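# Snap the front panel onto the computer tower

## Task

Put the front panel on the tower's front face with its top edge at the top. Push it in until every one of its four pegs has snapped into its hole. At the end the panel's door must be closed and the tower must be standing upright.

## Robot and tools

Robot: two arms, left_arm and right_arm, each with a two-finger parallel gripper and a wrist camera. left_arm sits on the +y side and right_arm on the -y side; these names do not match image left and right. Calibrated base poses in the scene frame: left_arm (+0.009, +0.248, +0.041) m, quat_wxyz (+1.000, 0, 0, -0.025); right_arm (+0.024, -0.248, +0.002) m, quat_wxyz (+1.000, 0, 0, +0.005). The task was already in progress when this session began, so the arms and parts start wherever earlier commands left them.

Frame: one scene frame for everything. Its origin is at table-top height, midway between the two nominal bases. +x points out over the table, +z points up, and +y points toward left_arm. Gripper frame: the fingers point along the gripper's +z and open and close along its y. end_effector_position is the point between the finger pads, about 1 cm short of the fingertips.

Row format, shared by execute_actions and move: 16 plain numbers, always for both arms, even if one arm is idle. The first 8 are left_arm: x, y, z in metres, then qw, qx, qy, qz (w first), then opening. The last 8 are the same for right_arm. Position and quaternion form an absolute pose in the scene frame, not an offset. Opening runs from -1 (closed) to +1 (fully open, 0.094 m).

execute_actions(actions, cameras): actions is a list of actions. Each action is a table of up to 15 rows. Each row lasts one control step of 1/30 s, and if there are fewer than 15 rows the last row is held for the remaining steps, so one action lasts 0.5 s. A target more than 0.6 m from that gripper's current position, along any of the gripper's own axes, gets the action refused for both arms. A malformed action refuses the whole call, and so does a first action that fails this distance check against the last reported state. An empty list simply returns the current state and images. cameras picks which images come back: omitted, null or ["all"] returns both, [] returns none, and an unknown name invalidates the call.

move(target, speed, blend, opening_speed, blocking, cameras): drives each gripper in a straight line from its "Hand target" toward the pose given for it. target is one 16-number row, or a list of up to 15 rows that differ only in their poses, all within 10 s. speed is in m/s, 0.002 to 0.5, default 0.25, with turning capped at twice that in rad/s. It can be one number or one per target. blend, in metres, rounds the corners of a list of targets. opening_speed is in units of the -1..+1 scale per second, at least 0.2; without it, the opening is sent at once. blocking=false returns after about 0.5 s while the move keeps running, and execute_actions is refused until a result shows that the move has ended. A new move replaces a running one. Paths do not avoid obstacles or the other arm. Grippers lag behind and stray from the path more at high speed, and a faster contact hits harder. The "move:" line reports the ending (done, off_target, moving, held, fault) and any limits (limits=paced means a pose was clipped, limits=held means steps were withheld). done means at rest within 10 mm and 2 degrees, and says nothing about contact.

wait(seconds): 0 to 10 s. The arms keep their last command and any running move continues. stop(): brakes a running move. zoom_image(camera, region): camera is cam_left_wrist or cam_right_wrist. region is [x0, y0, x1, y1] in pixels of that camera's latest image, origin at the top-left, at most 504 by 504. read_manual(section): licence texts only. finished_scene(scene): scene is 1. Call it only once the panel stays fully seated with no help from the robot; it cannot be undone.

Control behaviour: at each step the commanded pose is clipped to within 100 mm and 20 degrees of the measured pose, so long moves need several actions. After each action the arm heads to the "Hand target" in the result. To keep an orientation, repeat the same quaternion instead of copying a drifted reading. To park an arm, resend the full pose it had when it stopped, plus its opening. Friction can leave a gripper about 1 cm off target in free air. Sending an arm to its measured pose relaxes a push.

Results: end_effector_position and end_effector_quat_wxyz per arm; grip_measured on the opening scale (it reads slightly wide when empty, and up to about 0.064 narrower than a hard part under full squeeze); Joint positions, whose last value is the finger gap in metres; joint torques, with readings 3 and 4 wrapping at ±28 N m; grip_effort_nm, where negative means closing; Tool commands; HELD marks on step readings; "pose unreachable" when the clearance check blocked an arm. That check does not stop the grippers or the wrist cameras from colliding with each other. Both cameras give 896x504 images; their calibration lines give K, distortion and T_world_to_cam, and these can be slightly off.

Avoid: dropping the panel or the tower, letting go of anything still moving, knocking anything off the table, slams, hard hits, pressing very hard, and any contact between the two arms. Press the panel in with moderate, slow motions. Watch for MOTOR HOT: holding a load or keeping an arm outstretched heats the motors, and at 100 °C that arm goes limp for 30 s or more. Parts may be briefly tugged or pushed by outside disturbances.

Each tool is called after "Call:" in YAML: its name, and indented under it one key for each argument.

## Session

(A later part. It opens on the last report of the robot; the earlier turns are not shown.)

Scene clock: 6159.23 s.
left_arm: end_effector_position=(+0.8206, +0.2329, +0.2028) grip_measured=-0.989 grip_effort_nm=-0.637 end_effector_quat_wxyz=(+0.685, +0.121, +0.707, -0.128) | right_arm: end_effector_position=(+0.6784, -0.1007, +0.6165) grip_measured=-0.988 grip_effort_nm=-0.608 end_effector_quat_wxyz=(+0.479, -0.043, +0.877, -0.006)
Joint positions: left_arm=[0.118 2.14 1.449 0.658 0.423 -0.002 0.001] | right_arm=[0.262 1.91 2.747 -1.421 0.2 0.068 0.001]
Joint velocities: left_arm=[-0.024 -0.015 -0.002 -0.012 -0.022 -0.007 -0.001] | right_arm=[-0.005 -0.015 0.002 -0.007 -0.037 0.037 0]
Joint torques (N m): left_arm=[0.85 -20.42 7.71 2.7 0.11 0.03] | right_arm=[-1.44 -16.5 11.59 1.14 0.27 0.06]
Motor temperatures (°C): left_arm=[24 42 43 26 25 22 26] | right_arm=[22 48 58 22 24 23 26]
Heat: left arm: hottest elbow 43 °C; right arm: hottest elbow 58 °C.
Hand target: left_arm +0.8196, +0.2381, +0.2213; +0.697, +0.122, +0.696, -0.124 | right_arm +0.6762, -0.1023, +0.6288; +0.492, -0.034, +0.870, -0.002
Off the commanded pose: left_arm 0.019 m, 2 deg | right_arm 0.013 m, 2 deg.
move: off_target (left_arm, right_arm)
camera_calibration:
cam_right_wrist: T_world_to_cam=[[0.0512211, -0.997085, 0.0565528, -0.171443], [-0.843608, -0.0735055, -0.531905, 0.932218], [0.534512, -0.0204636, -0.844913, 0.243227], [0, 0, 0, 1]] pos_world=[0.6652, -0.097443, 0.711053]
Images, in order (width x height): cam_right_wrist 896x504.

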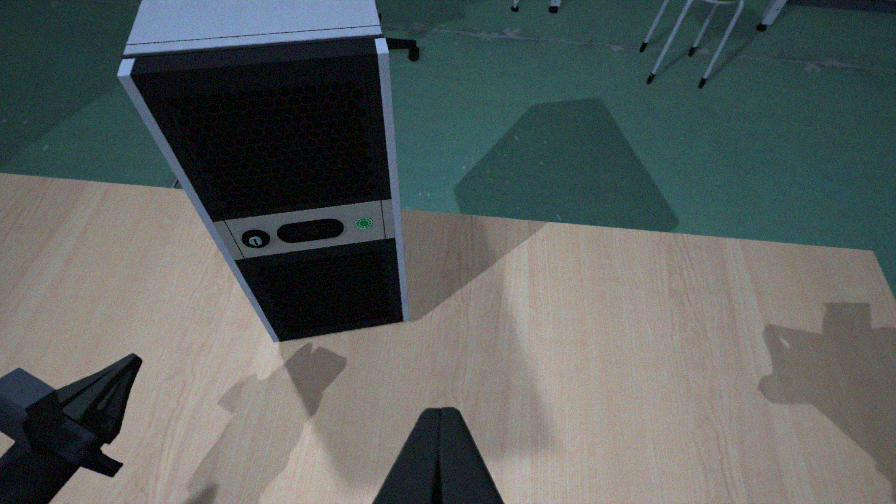

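Call:
move:
  target:
    - [0.82,0.24,0.22,0.696,0.123,0.696,-0.123,-1,0.63,-0.28,0.56,0.38,0.2,0.7,0.5,-1]
    - [0.82,0.24,0.22,0.696,0.123,0.696,-0.123,-1,0.75,-0.36,0.45,0.164,0.17,0.696,0.677,-1]
    - [0.82,0.24,0.22,0.696,0.123,0.696,-0.123,-1,0.88,-0.34,0.39,0.15,0.16,0.67,0.71,-1]
  speed: 0.3

Scene clock: 6173.93 s.
left_arm: end_effector_position=(+0.8204, +0.2347, +0.2028) grip_measured=-0.989 grip_effort_nm=-0.647 end_effector_quat_wxyz=(+0.685, +0.121, +0.707, -0.128) | right_arm: end_effector_position=(+0.8881, -0.3362, +0.3779) grip_measured=-0.988 grip_effort_nm=-0.613 end_effector_quat_wxyz=(+0.137, +0.177, +0.660, +0.717)
Joint positions: left_arm=[0.121 2.14 1.449 0.658 0.426 -0.002 0.001] | right_arm=[-0.308 2.609 2.797 0.219 -1.404 2.045 0.001]
Joint velocities: left_arm=[0.005 -0.005 -0.007 -0.017 -0.081 0.022 0.001] | right_arm=[-0.024 0.005 0.002 -0.007 -0.037 0.037 0]
Joint torques (N m): left_arm=[0.21 -20.31 7.88 2.65 0.08 0.05] | right_arm=[-1.26 -25.7 15.02 1.21 0.45 0]
Motor temperatures (°C): left_arm=[24 43 43 26 25 21 26] | right_arm=[22 45 58 22 24 23 26]
Heat: left arm: hottest shoulder 43 °C; right arm: hottest elbow 58 °C.
Hand target: left_arm +0.8202, +0.2399, +0.2199; +0.696, +0.123, +0.696, -0.123 | right_arm +0.8849, -0.3370, +0.3933; +0.152, +0.164, +0.660, +0.717
Off the commanded pose: left_arm 0.018 m, 2 deg | right_arm 0.015 m, 3 deg.
move: off_target (left_arm, right_arm)
camera_calibration:
cam_left_wrist: T_world_to_cam=[[-0.344809, -0.938662, 0.00445569, 0.503355], [-0.423757, 0.151424, -0.893029, 0.532903], [0.837578, -0.309813, -0.449977, -0.435574], [0, 0, 0, 1]] pos_world=[0.76421, 0.256839, 0.277657]
cam_right_wrist: T_world_to_cam=[[-0.0494691, 0.0780088, -0.995725, 0.445044], [-0.998705, 0.00798517, 0.0502428, 0.910059], [0.0118704, 0.996921, 0.0775128, 0.382331], [0, 0, 0, 1]] pos_world=[0.926358, -0.423138, 0.367781]

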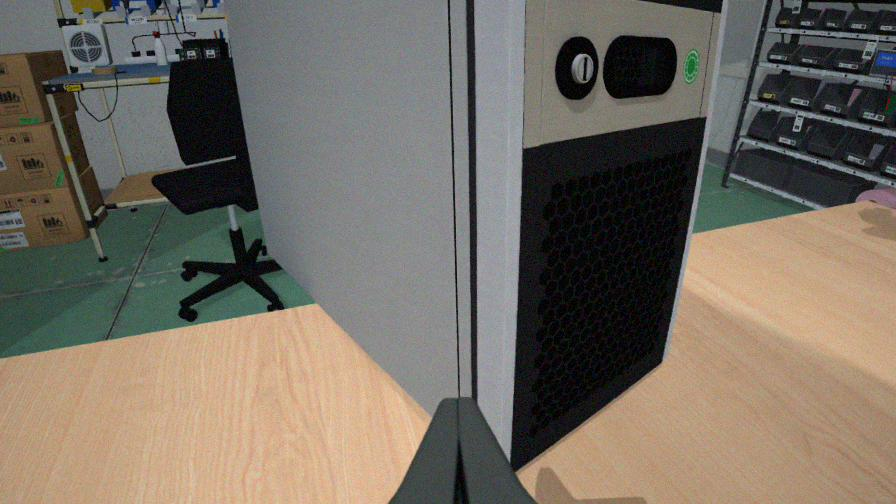

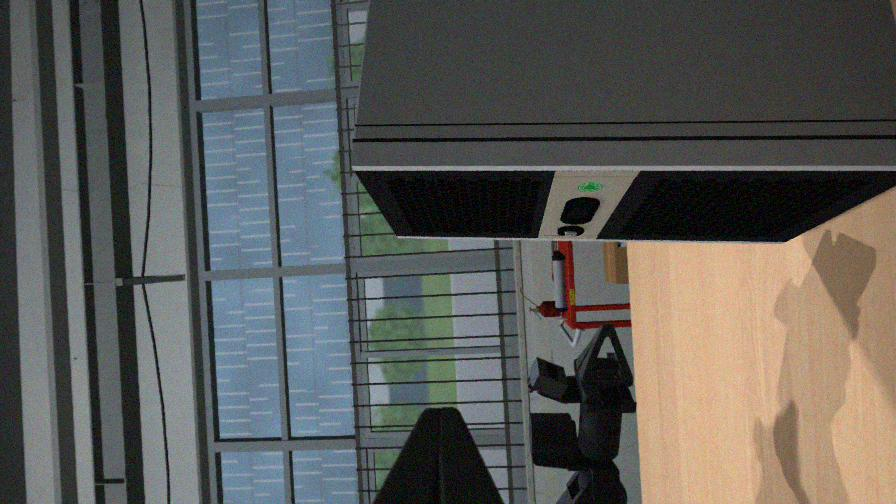

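Call:
zoom_image:
  camera: "cam_right_wrist"
  region: [345, 80, 545, 250]

Call:
zoom_image:
  camera: "cam_left_wrist"
  region: [430, 200, 550, 480]

Call:
zoom_image:
  camera: "cam_right_wrist"
  region: [700, 80, 896, 250]

Scaled by 2.520 from the camera's 896x504 image, which has a finer 1280x720 frame.

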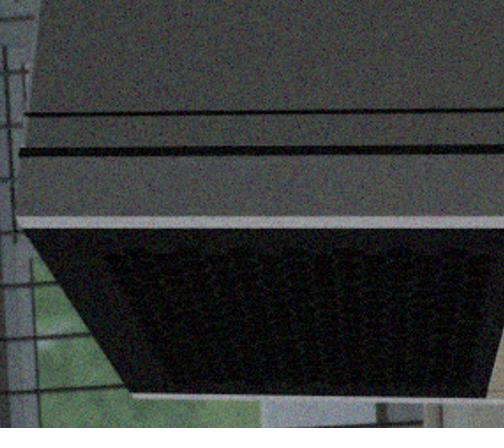

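Scaled by 1.800 from the camera's 896x504 image, which has a finer 1280x720 frame.

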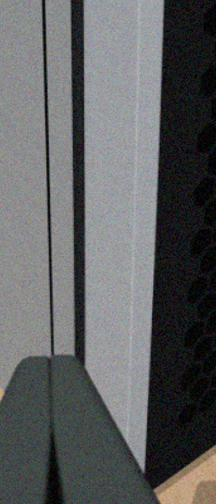

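Scaled by 2.571 from the camera's 896x504 image, which has a finer 1280x720 frame.

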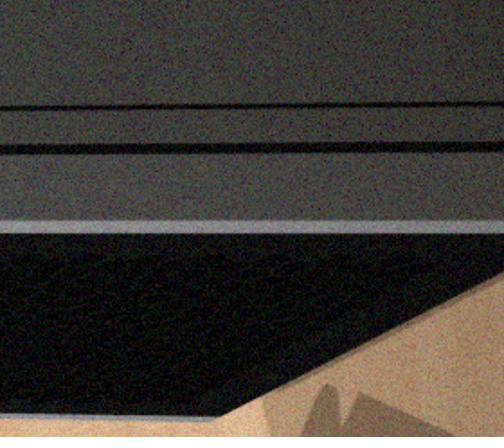

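Call:
move:
  target:
    - [0.82,0.28,0.20,0.696,0.123,0.696,-0.123,-1,0.75,-0.36,0.40,0.4,0.05,0.75,0.45,-1]
    - [0.84,0.30,0.17,0.696,0.123,0.696,-0.123,-1,0.82,-0.26,0.22,0.686,-0.171,0.686,0.171,-1]
    - [0.84,0.30,0.17,0.696,0.123,0.696,-0.123,-1,1.03,-0.11,0.15,0.686,-0.171,0.686,0.171,-1]
  speed: 0.25
  cameras: []

Call:
move:
  target:
    - [0.84,0.30,0.17,0.696,0.123,0.696,-0.123,-1,1.04,-0.06,0.15,0.686,-0.171,0.686,0.171,-1]
    - [0.84,0.30,0.17,0.696,0.123,0.696,-0.123,-1,0.97,0.07,0.15,0.686,-0.171,0.686,0.171,-1]
  speed: 0.08

Scene clock: 6211.83 s.
left_arm: end_effector_position=(+0.8275, +0.2926, +0.1709) grip_measured=-0.989 grip_effort_nm=-0.637 end_effector_quat_wxyz=(+0.687, +0.121, +0.705, -0.128) | right_arm: end_effector_position=(+1.0207, -0.1154, +0.1244) grip_measured=-0.989 grip_effort_nm=-0.603 end_effector_quat_wxyz=(+0.668, -0.166, +0.705, +0.171)
Joint positions: left_arm=[0.207 2.224 1.496 0.702 0.512 -0.002 0.001] | right_arm=[0.053 2.753 2.553 0.148 -0.417 -0.002 0.001]
Joint velocities: left_arm=[0.005 -0.015 -0.007 0.002 -0.037 -0.051 0] | right_arm=[-0.015 -0.005 -0.012 -0.022 -0.022 0.037 0]
Joint torques (N m): left_arm=[0.79 -17.03 10.85 2.67 0.09 0.03] | right_arm=[-0.91 -26.29 15.42 1.26 -0.1 -0.15]
Motor temperatures (°C): left_arm=[24 42 43 26 25 21 26] | right_arm=[22 48 63 22 24 23 26]
Heat: left arm: hottest elbow 43 °C; right arm: hottest elbow 63 °C.
Hand target: left_arm +0.8380, +0.2997, +0.1699; +0.696, +0.122, +0.696, -0.123 | right_arm +1.0242, -0.1116, +0.1466; +0.684, -0.174, +0.689, +0.166
Off the commanded pose: left_arm 0.015 m, 2 deg | right_arm 0.028 m, 3 deg.
move: off_target (left_arm, right_arm)
No camera images: "cameras" was empty.

Scene clock: 6215.47 s.
left_arm: end_effector_position=(+0.8284, +0.2931, +0.1723) grip_measured=-0.989 grip_effort_nm=-0.657 end_effector_quat_wxyz=(+0.688, +0.121, +0.704, -0.128) | right_arm: end_effector_position=(+1.0026, -0.0335, +0.1196) grip_measured=-0.989 grip_effort_nm=-0.603 end_effector_quat_wxyz=(+0.682, -0.134, +0.707, +0.133)
Joint positions: left_arm=[0.208 2.225 1.5 0.702 0.512 -0.002 0.001] | right_arm=[0.172 2.692 2.408 0.249 -0.198 -0.002 0.001]
Joint velocities: left_arm=[0.005 0.005 0.012 -0.017 0.007 0.007 0] | right_arm=[-0.005 -0.015 -0.007 0.007 0.007 -0.022 0]
Joint torques (N m): left_arm=[0.44 -17.38 10.8 2.54 0.11 0.05] | right_arm=[4.89 -28.69 9.98 2.02 -0.74 -0.04]
Motor temperatures (°C): left_arm=[24 42 43 26 25 21 26] | right_arm=[22 48 63 22 24 23 26]
Heat: left arm: hottest elbow 43 °C; right arm: hottest elbow 63 °C.
Hand target: left_arm +0.8389, +0.3002, +0.1700; +0.696, +0.123, +0.696, -0.123 | right_arm +0.9775, +0.0563, +0.1455; +0.686, -0.172, +0.686, +0.171
Off the commanded pose: left_arm 0.014 m, 1 deg | right_arm 0.113 m, 6 deg; position clipped.
move: off_target (left_arm, right_arm); limits=paced
camera_calibration:
cam_left_wrist: T_world_to_cam=[[-0.344455, -0.9388, 0.00211224, 0.561214], [-0.414763, 0.150161, -0.897454, 0.493857], [0.842213, -0.310008, -0.441104, -0.44323], [0, 0, 0, 1]] pos_world=[0.771441, 0.315305, 0.246518]
cam_right_wrist: T_world_to_cam=[[0.355695, -0.934542, -0.0105829, -0.388022], [-0.429069, -0.153227, -0.89018, 0.57091], [0.830289, 0.321174, -0.455486, -0.680211], [0, 0, 0, 1]] pos_world=[0.94775, -0.0566786, 0.19428]

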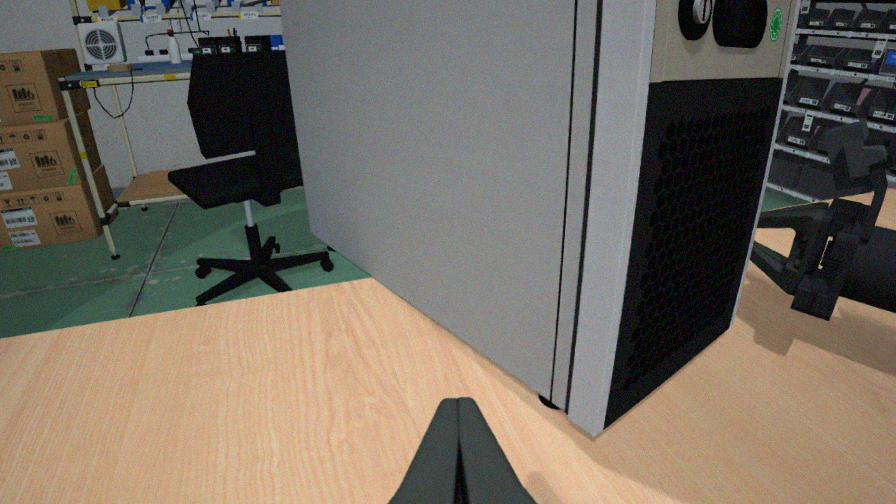

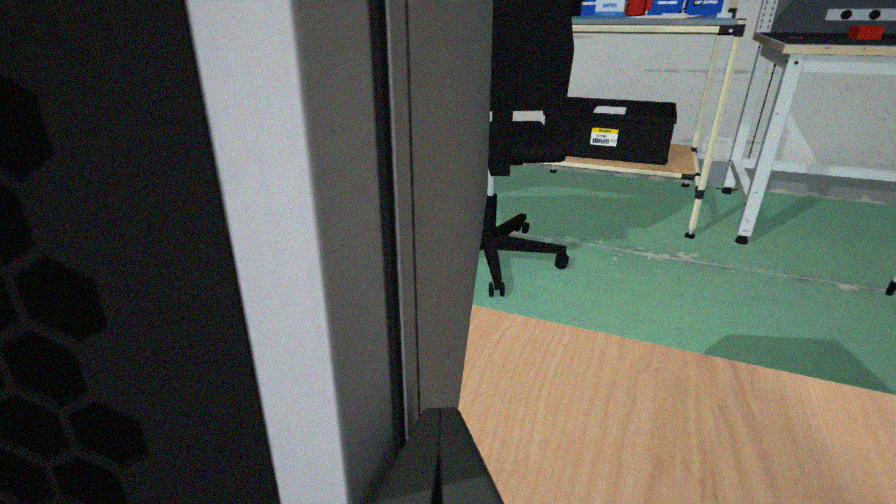

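Call:
move:
  target:
    - [0.84,0.32,0.25,0.697,0.294,0.435,-0.491,-1,0.99,-0.12,0.16,0.686,-0.171,0.686,0.171,-1]
    - [0.916,0.275,0.27,0.697,0.294,0.435,-0.491,-1,0.85,-0.25,0.22,0.686,-0.171,0.686,0.171,-1]
  speed: 0.2
  cameras: ["cam_left_wrist"]

Scene clock: 6267.63 s.
left_arm: end_effector_position=(+0.9193, +0.2765, +0.2811) grip_measured=-0.989 grip_effort_nm=-0.637 end_effector_quat_wxyz=(+0.711, +0.225, +0.500, -0.441) | right_arm: end_effector_position=(+0.8510, -0.2491, +0.2015) grip_measured=-0.989 grip_effort_nm=-0.608 end_effector_quat_wxyz=(+0.676, -0.167, +0.696, +0.174)
Joint positions: left_arm=[0.241 2.934 2.867 0.907 1.005 -0.887 0.001] | right_arm=[-0.13 2.143 1.576 0.536 -0.606 -0.002 0.001]
Joint velocities: left_arm=[-0.005 -0.024 0.007 -0.022 -0.051 0.007 -0.002] | right_arm=[0.005 -0.005 -0.012 -0.002 -0.007 -0.022 -0.001]
Joint torques (N m): left_arm=[0.38 -22.36 12.49 0.8 -0.41 0.16] | right_arm=[-1.44 -22.77 9.2 2.09 -0.12 0.02]
Motor temperatures (°C): left_arm=[24 41 45 26 25 21 26] | right_arm=[22 55 55 22 25 23 26]
Heat: left arm: hottest elbow 45 °C; right arm: hottest shoulder 55 °C.
Hand target: left_arm +0.9192, +0.2759, +0.2697; +0.713, +0.230, +0.498, -0.436 | right_arm +0.8492, -0.2498, +0.2196; +0.687, -0.169, +0.686, +0.173
Off the commanded pose: left_arm 0.012 m, 12 deg | right_arm 0.019 m, 2 deg.
elbow stopped short (left arm): the move would have taken joint 3 (elbow) straighter than the controller allows.
move: off_target (left_arm, right_arm)
camera_calibration:
cam_left_wrist: T_world_to_cam=[[-0.848996, -0.516532, 0.111357, 0.893079], [-0.107655, -0.0372362, -0.993491, 0.428133], [0.517316, -0.855458, -0.0239939, -0.1446], [0, 0, 0, 1]] pos_world=[0.879115, 0.353547, 0.322426]
Images, in order (width x height): cam_left_wrist 896x504.

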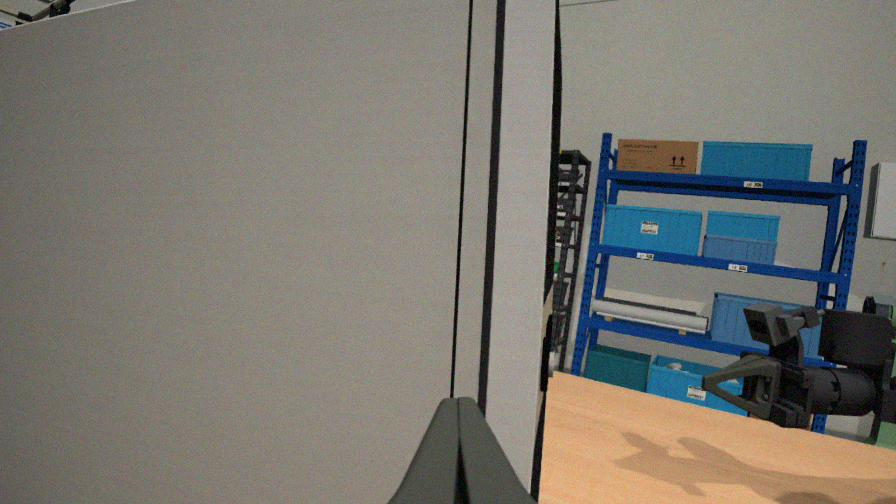

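Call:
zoom_image:
  camera: "cam_left_wrist"
  region: [440, 150, 580, 300]

Call:
move:
  target: [0.940,0.295,0.26,0.711,0.225,0.5,-0.441,-1,0.85,-0.25,0.22,0.686,-0.171,0.686,0.171,-1]
  speed: 0.1
  cameras: ["cam_left_wrist"]

Call:
zoom_image:
  camera: "cam_left_wrist"
  region: [400, 150, 600, 350]

Scaled by 3.360 from the camera's 896x504 image, which has a finer 1280x720 frame.

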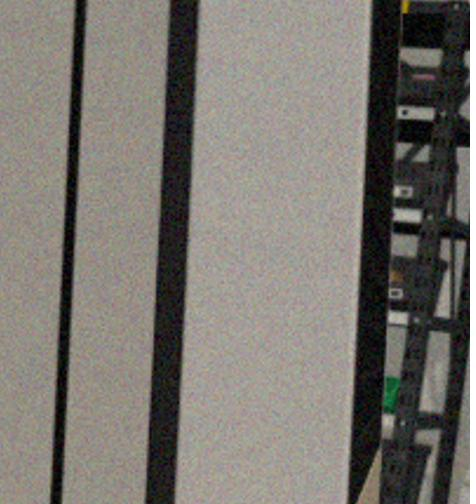

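Scene clock: 6274.93 s.
left_arm: end_effector_position=(+0.9385, +0.2883, +0.2665) grip_measured=-0.989 grip_effort_nm=-0.642 end_effector_quat_wxyz=(+0.708, +0.195, +0.531, -0.423) | right_arm: end_effector_position=(+0.8510, -0.2490, +0.2015) grip_measured=-0.989 grip_effort_nm=-0.613 end_effector_quat_wxyz=(+0.676, -0.167, +0.696, +0.174)
Joint positions: left_arm=[0.246 2.934 2.867 0.76 0.973 -0.787 0.001] | right_arm=[-0.13 2.143 1.576 0.536 -0.606 -0.002 0.001]
Joint velocities: left_arm=[-0.005 -0.015 -0.002 -0.002 0.022 -0.022 -0.001] | right_arm=[-0.005 0.005 -0.012 -0.002 -0.051 -0.007 0]
Joint torques (N m): left_arm=[0.38 -22.71 12.63 1.06 -0.52 0.14] | right_arm=[-1.32 -22.59 9.46 1.84 -0.14 -0.04]
Motor temperatures (°C): left_arm=[24 41 45 26 25 21 26] | right_arm=[22 54 55 22 24 23 26]
Heat: left arm: hottest elbow 45 °C; right arm: hottest elbow 55 °C.
Hand target: left_arm +0.9382, +0.2950, +0.2595; +0.714, +0.198, +0.528, -0.415 | right_arm +0.8501, -0.2500, +0.2199; +0.686, -0.171, +0.686, +0.171
Off the commanded pose: left_arm 0.009 m, 5 deg | right_arm 0.019 m, 2 deg.
elbow stopped short (left arm): the move would have taken joint 3 (elbow) straighter than the controller allows.
move: off_target (left_arm, right_arm)
camera_calibration:
cam_left_wrist: T_world_to_cam=[[-0.80388, -0.572051, 0.162895, 0.877073], [-0.169757, -0.0418176, -0.984598, 0.473372], [0.570052, -0.819151, -0.0634934, -0.194224], [0, 0, 0, 1]] pos_world=[0.896138, 0.362427, 0.310878]
Images, in order (width x height): cam_left_wrist 896x504.

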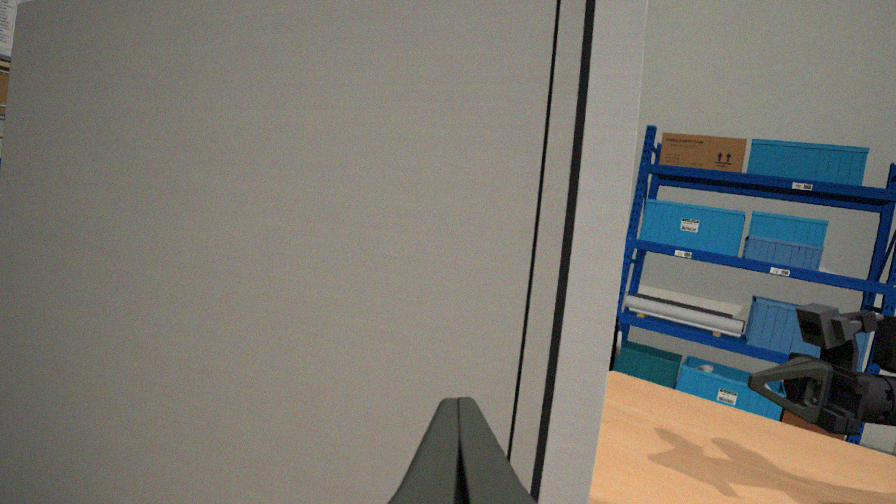

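Scaled by 2.520 from the camera's 896x504 image, which has a finer 1280x720 frame.

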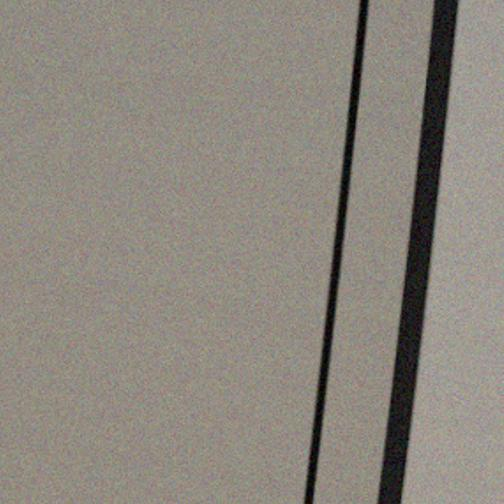

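Call:
move:
  target: [0.947,0.298,0.26,0.711,0.19,0.535,-0.42,-1,0.85,-0.25,0.22,0.686,-0.171,0.686,0.171,-1]
  speed: 0.1
  cameras: ["cam_left_wrist"]

Call:
move:
  target: [0.954,0.301,0.26,0.711,0.18,0.545,-0.41,-1,0.85,-0.25,0.22,0.686,-0.171,0.686,0.171,-1]
  speed: 0.1
  cameras: ["cam_left_wrist"]

Call:
move:
  target: [0.962,0.304,0.26,0.711,0.17,0.55,-0.40,-1,0.85,-0.25,0.22,0.686,-0.171,0.686,0.171,-1]
  speed: 0.1
  cameras: ["cam_left_wrist"]

Scene clock: 6289.87 s.
left_arm: end_effector_position=(+0.9468, +0.2918, +0.2593) grip_measured=-0.989 grip_effort_nm=-0.637 end_effector_quat_wxyz=(+0.702, +0.177, +0.546, -0.421) | right_arm: end_effector_position=(+0.8510, -0.2490, +0.2015) grip_measured=-0.989 grip_effort_nm=-0.608 end_effector_quat_wxyz=(+0.676, -0.167, +0.696, +0.174)
Joint positions: left_arm=[0.246 2.934 2.867 0.696 0.955 -0.762 0.001] | right_arm=[-0.13 2.143 1.576 0.536 -0.606 -0.002 0.001]
Joint velocities: left_arm=[-0.015 -0.005 0.002 0.007 -0.051 -0.051 -0.003] | right_arm=[0.005 -0.005 0.002 -0.002 0.007 0.022 -0.001]
Joint torques (N m): left_arm=[0.32 -23.82 12.68 1.07 -0.49 0.15] | right_arm=[-0.97 -22.65 9.52 1.88 -0.13 -0.04]
Motor temperatures (°C): left_arm=[24 41 44 26 25 21 26] | right_arm=[22 53 54 22 24 23 26]
Heat: left arm: hottest elbow 44 °C; right arm: hottest elbow 54 °C.
Hand target: left_arm +0.9459, +0.2979, +0.2598; +0.710, +0.182, +0.541, -0.412 | right_arm +0.8501, -0.2500, +0.2199; +0.686, -0.171, +0.686, +0.171
Off the commanded pose: left_arm 0.006 m, 2 deg | right_arm 0.019 m, 2 deg.
elbow stopped short (left arm): the move would have taken joint 3 (elbow) straighter than the controller allows.
move: off_target (right_arm)
camera_calibration:
cam_left_wrist: T_world_to_cam=[[-0.782605, -0.588984, 0.201563, 0.86165], [-0.210393, -0.0544835, -0.976097, 0.507873], [0.585888, -0.806306, -0.0812793, -0.210669], [0, 0, 0, 1]] pos_world=[0.904613, 0.365305, 0.304934]
Images, in order (width x height): cam_left_wrist 896x504.

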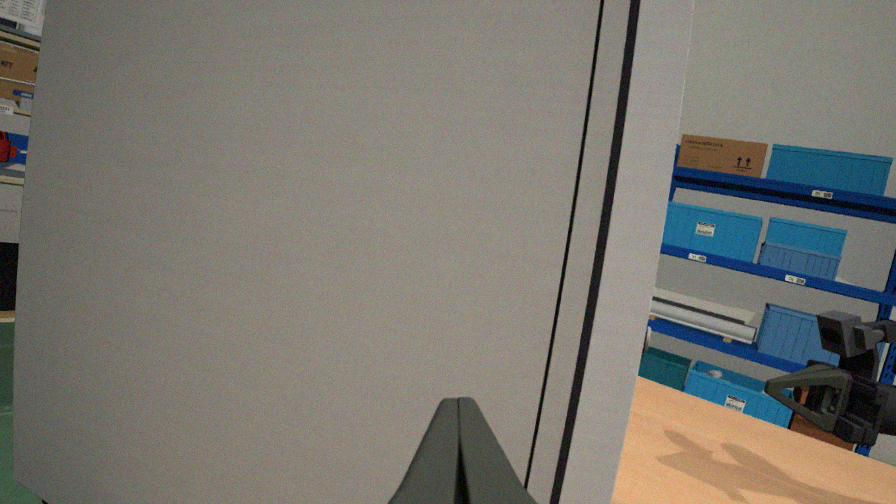

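Scene clock: 6290.93 s.
left_arm: end_effector_position=(+0.9543, +0.2953, +0.2524) grip_measured=-0.989 grip_effort_nm=-0.642 end_effector_quat_wxyz=(+0.701, +0.165, +0.559, -0.412) | right_arm: end_effector_position=(+0.8510, -0.2490, +0.2015) grip_measured=-0.989 grip_effort_nm=-0.613 end_effector_quat_wxyz=(+0.676, -0.167, +0.696, +0.174)
Joint positions: left_arm=[0.246 2.934 2.867 0.637 0.935 -0.721 0.001] | right_arm=[-0.13 2.143 1.576 0.536 -0.606 -0.002 0.001]
Joint velocities: left_arm=[-0.005 -0.034 -0.002 -0.012 -0.037 -0.022 0] | right_arm=[0.005 -0.015 -0.002 -0.017 -0.051 0.066 0.001]
Joint torques (N m): left_arm=[0.56 -24.41 12.75 1.21 -0.48 0.19] | right_arm=[-1.55 -22.83 9.4 1.63 -0.1 -0.02]
Motor temperatures (°C): left_arm=[24 41 44 26 25 21 26] | right_arm=[22 53 54 22 24 23 26]
Heat: left arm: hottest elbow 44 °C; right arm: hottest elbow 54 °C.
Hand target: left_arm +0.9528, +0.3009, +0.2598; +0.711, +0.172, +0.552, -0.402 | right_arm +0.8501, -0.2500, +0.2199; +0.686, -0.171, +0.686, +0.171
Off the commanded pose: left_arm 0.010 m, 3 deg | right_arm 0.019 m, 2 deg.
elbow stopped short (left arm): the move would have taken joint 3 (elbow) straighter than the controller allows.
move: off_target (left_arm, right_arm)
camera_calibration:
cam_left_wrist: T_world_to_cam=[[-0.759143, -0.612819, 0.219442, 0.851099], [-0.234379, -0.0571678, -0.970463, 0.525112], [0.607263, -0.788153, -0.100233, -0.233775], [0, 0, 0, 1]] pos_world=[0.911144, 0.367338, 0.299403]
Images, in order (width x height): cam_left_wrist 896x504.

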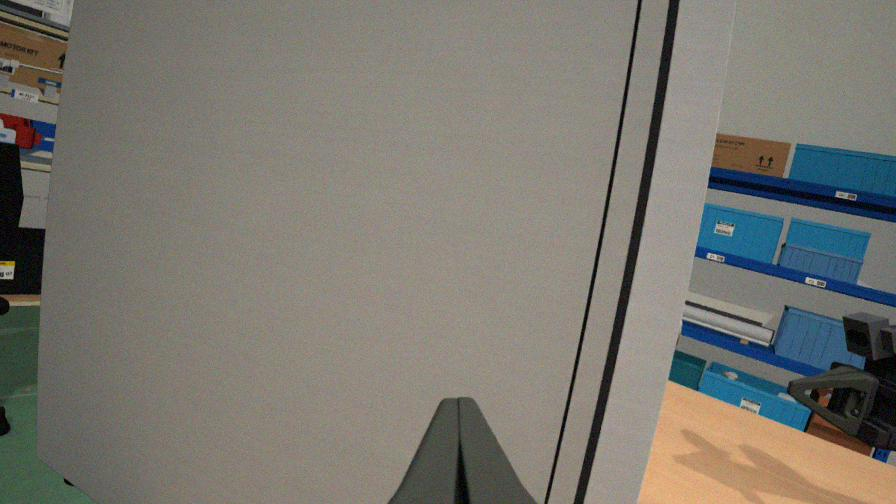

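Scene clock: 6292.03 s.
left_arm: end_effector_position=(+0.9622, +0.3002, +0.2459) grip_measured=-0.989 grip_effort_nm=-0.637 end_effector_quat_wxyz=(+0.702, +0.149, +0.571, -0.399) | right_arm: end_effector_position=(+0.8509, -0.2490, +0.2015) grip_measured=-0.989 grip_effort_nm=-0.603 end_effector_quat_wxyz=(+0.676, -0.167, +0.696, +0.174)
Joint positions: left_arm=[0.246 2.934 2.867 0.58 0.905 -0.679 0.001] | right_arm=[-0.13 2.143 1.576 0.536 -0.607 -0.002 0.001]
Joint velocities: left_arm=[0.005 0.015 -0.007 -0.007 -0.037 0.007 0] | right_arm=[-0.005 -0.024 0.007 0.007 0.022 -0.051 0]
Joint torques (N m): left_arm=[0.26 -24.82 13 1.29 -0.41 0.16] | right_arm=[-1.67 -22.48 9.29 1.87 -0.12 0]
Motor temperatures (°C): left_arm=[24 41 44 26 25 21 26] | right_arm=[22 53 54 22 24 23 26]
Heat: left arm: hottest elbow 44 °C; right arm: hottest elbow 54 °C.
Hand target: left_arm +0.9605, +0.3038, +0.2598; +0.713, +0.158, +0.561, -0.389 | right_arm +0.8501, -0.2499, +0.2199; +0.686, -0.171, +0.686, +0.171
Off the commanded pose: left_arm 0.015 m, 4 deg | right_arm 0.019 m, 2 deg.
elbow stopped short (left arm): the move would have taken joint 3 (elbow) straighter than the controller allows.
move: off_target (left_arm, right_arm)
camera_calibration:
cam_left_wrist: T_world_to_cam=[[-0.729002, -0.642193, 0.236949, 0.837073], [-0.255624, -0.0657064, -0.964541, 0.542476], [0.63499, -0.763722, -0.11626, -0.265544], [0, 0, 0, 1]] pos_world=[0.917516, 0.370405, 0.294025]
Images, in order (width x height): cam_left_wrist 896x504.

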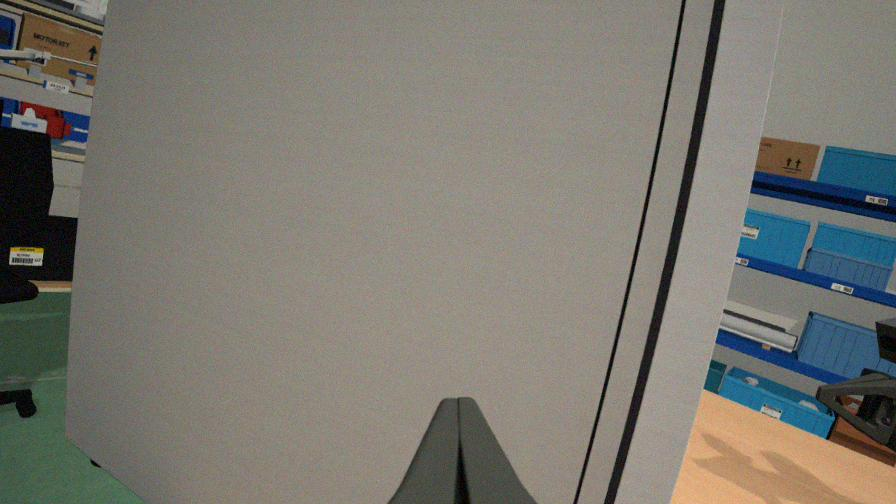

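Call:
move:
  target:
    - [0.84,0.36,0.28,0.711,0.17,0.55,-0.40,-1,0.80,-0.28,0.25,0.686,-0.171,0.686,0.171,-1]
    - [0.62,0.32,0.35,0.711,0.1,0.65,-0.2,-1,0.60,-0.28,0.35,0.686,-0.171,0.686,0.171,-1]
  speed: 0.25

Scene clock: 6331.93 s.
left_arm: end_effector_position=(+0.8030, +0.3437, +0.3230) grip_measured=-0.989 grip_effort_nm=-0.642 end_effector_quat_wxyz=(+0.538, +0.345, +0.608, -0.470) | right_arm: end_effector_position=(+0.6013, -0.2734, +0.3470) grip_measured=-0.989 grip_effort_nm=-0.608 end_effector_quat_wxyz=(+0.687, -0.175, +0.684, +0.173)
Joint positions: left_arm=[0.386 2.822 2.873 1.569 1.549 -1.821 0.001] | right_arm=[-0.256 1.399 0.935 0.467 -0.743 -0.002 0.001]
Joint velocities: left_arm=[0.005 0.005 -0.007 0.002 -0.081 0.022 -0.001] | right_arm=[-0.015 -0.005 -0.017 0.012 0.007 0.022 0]
Joint torques (N m): left_arm=[-0.15 -25.47 10.99 0.4 -0.73 -0.08] | right_arm=[-2.14 -11.87 9.48 1.02 -0.11 0]
Motor temperatures (°C): left_arm=[24 42 45 26 25 21 26] | right_arm=[22 50 53 22 24 23 26]
Heat: left arm: hottest elbow 45 °C; right arm: hottest elbow 53 °C.
Hand target: left_arm +0.7943, +0.3399, +0.3565; +0.551, +0.366, +0.597, -0.453 | right_arm +0.5998, -0.2799, +0.3484; +0.687, -0.170, +0.686, +0.172
Off the commanded pose: left_arm 0.187 m, 47 deg; position and orientation clipped | right_arm 0.007 m, 1 deg.
elbow stopped short (left arm): the move would have taken joint 3 (elbow) straighter than the controller allows.
joint sent to its limit (left arm) — joint 4 (wrist pitch), upper limit. The joint targets are off in position and orientation.
move: off_target (left_arm); limits=paced
camera_calibration:
cam_left_wrist: T_world_to_cam=[[-0.927645, -0.322042, 0.189115, 0.795626], [-0.295873, 0.324726, -0.898338, 0.455732], [0.227892, -0.889293, -0.396514, 0.338379], [0, 0, 0, 1]] pos_world=[0.795783, 0.409154, 0.393109]
cam_right_wrist: T_world_to_cam=[[0.462379, -0.886681, -0.00176807, -0.521197], [-0.374512, -0.193489, -0.906809, 0.526354], [0.803708, 0.419952, -0.421538, -0.135146], [0, 0, 0, 1]] pos_world=[0.546735, -0.303537, 0.419412]

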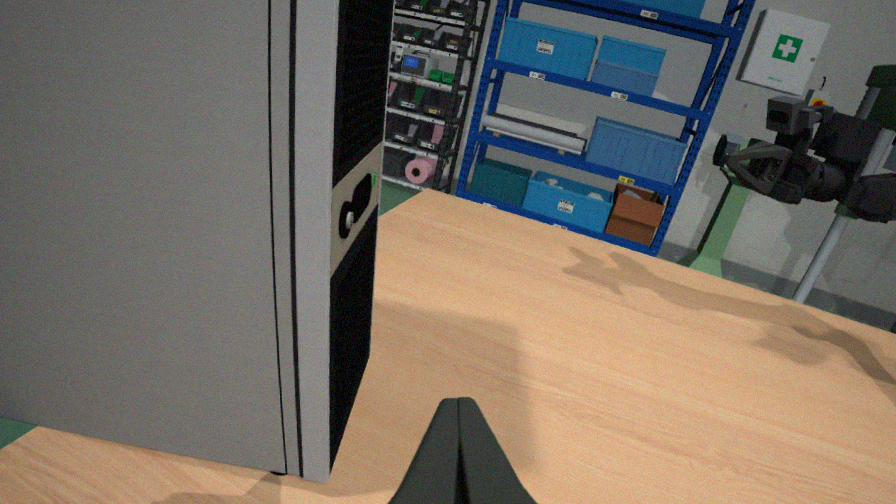

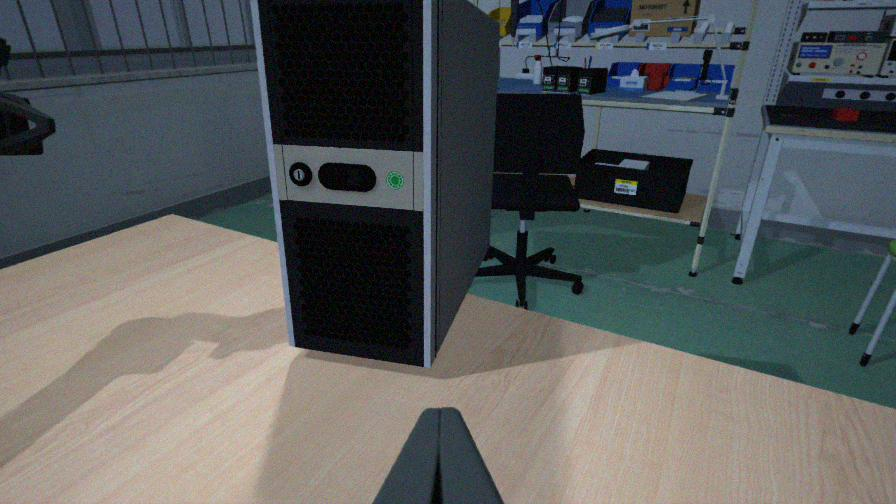

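Call:
zoom_image:
  camera: "cam_left_wrist"
  region: [240, 330, 390, 490]

Call:
zoom_image:
  camera: "cam_right_wrist"
  region: [380, 200, 500, 380]

Scaled by 3.150 from the camera's 896x504 image, which has a finer 1280x720 frame.

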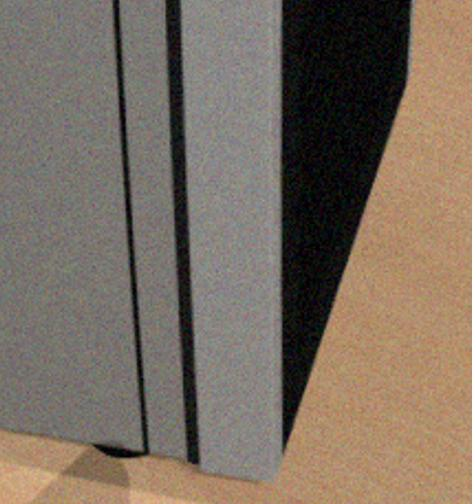

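Scaled by 2.800 from the camera's 896x504 image, which has a finer 1280x720 frame.

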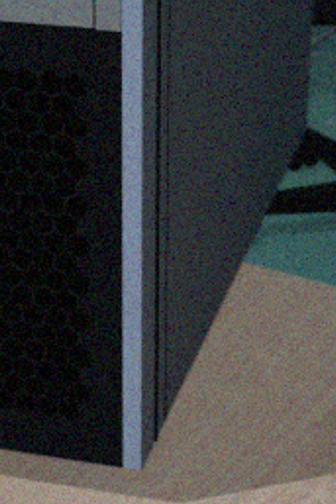

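Call:
finished_scene:
  scene: 1

The scene is finished: the task was done.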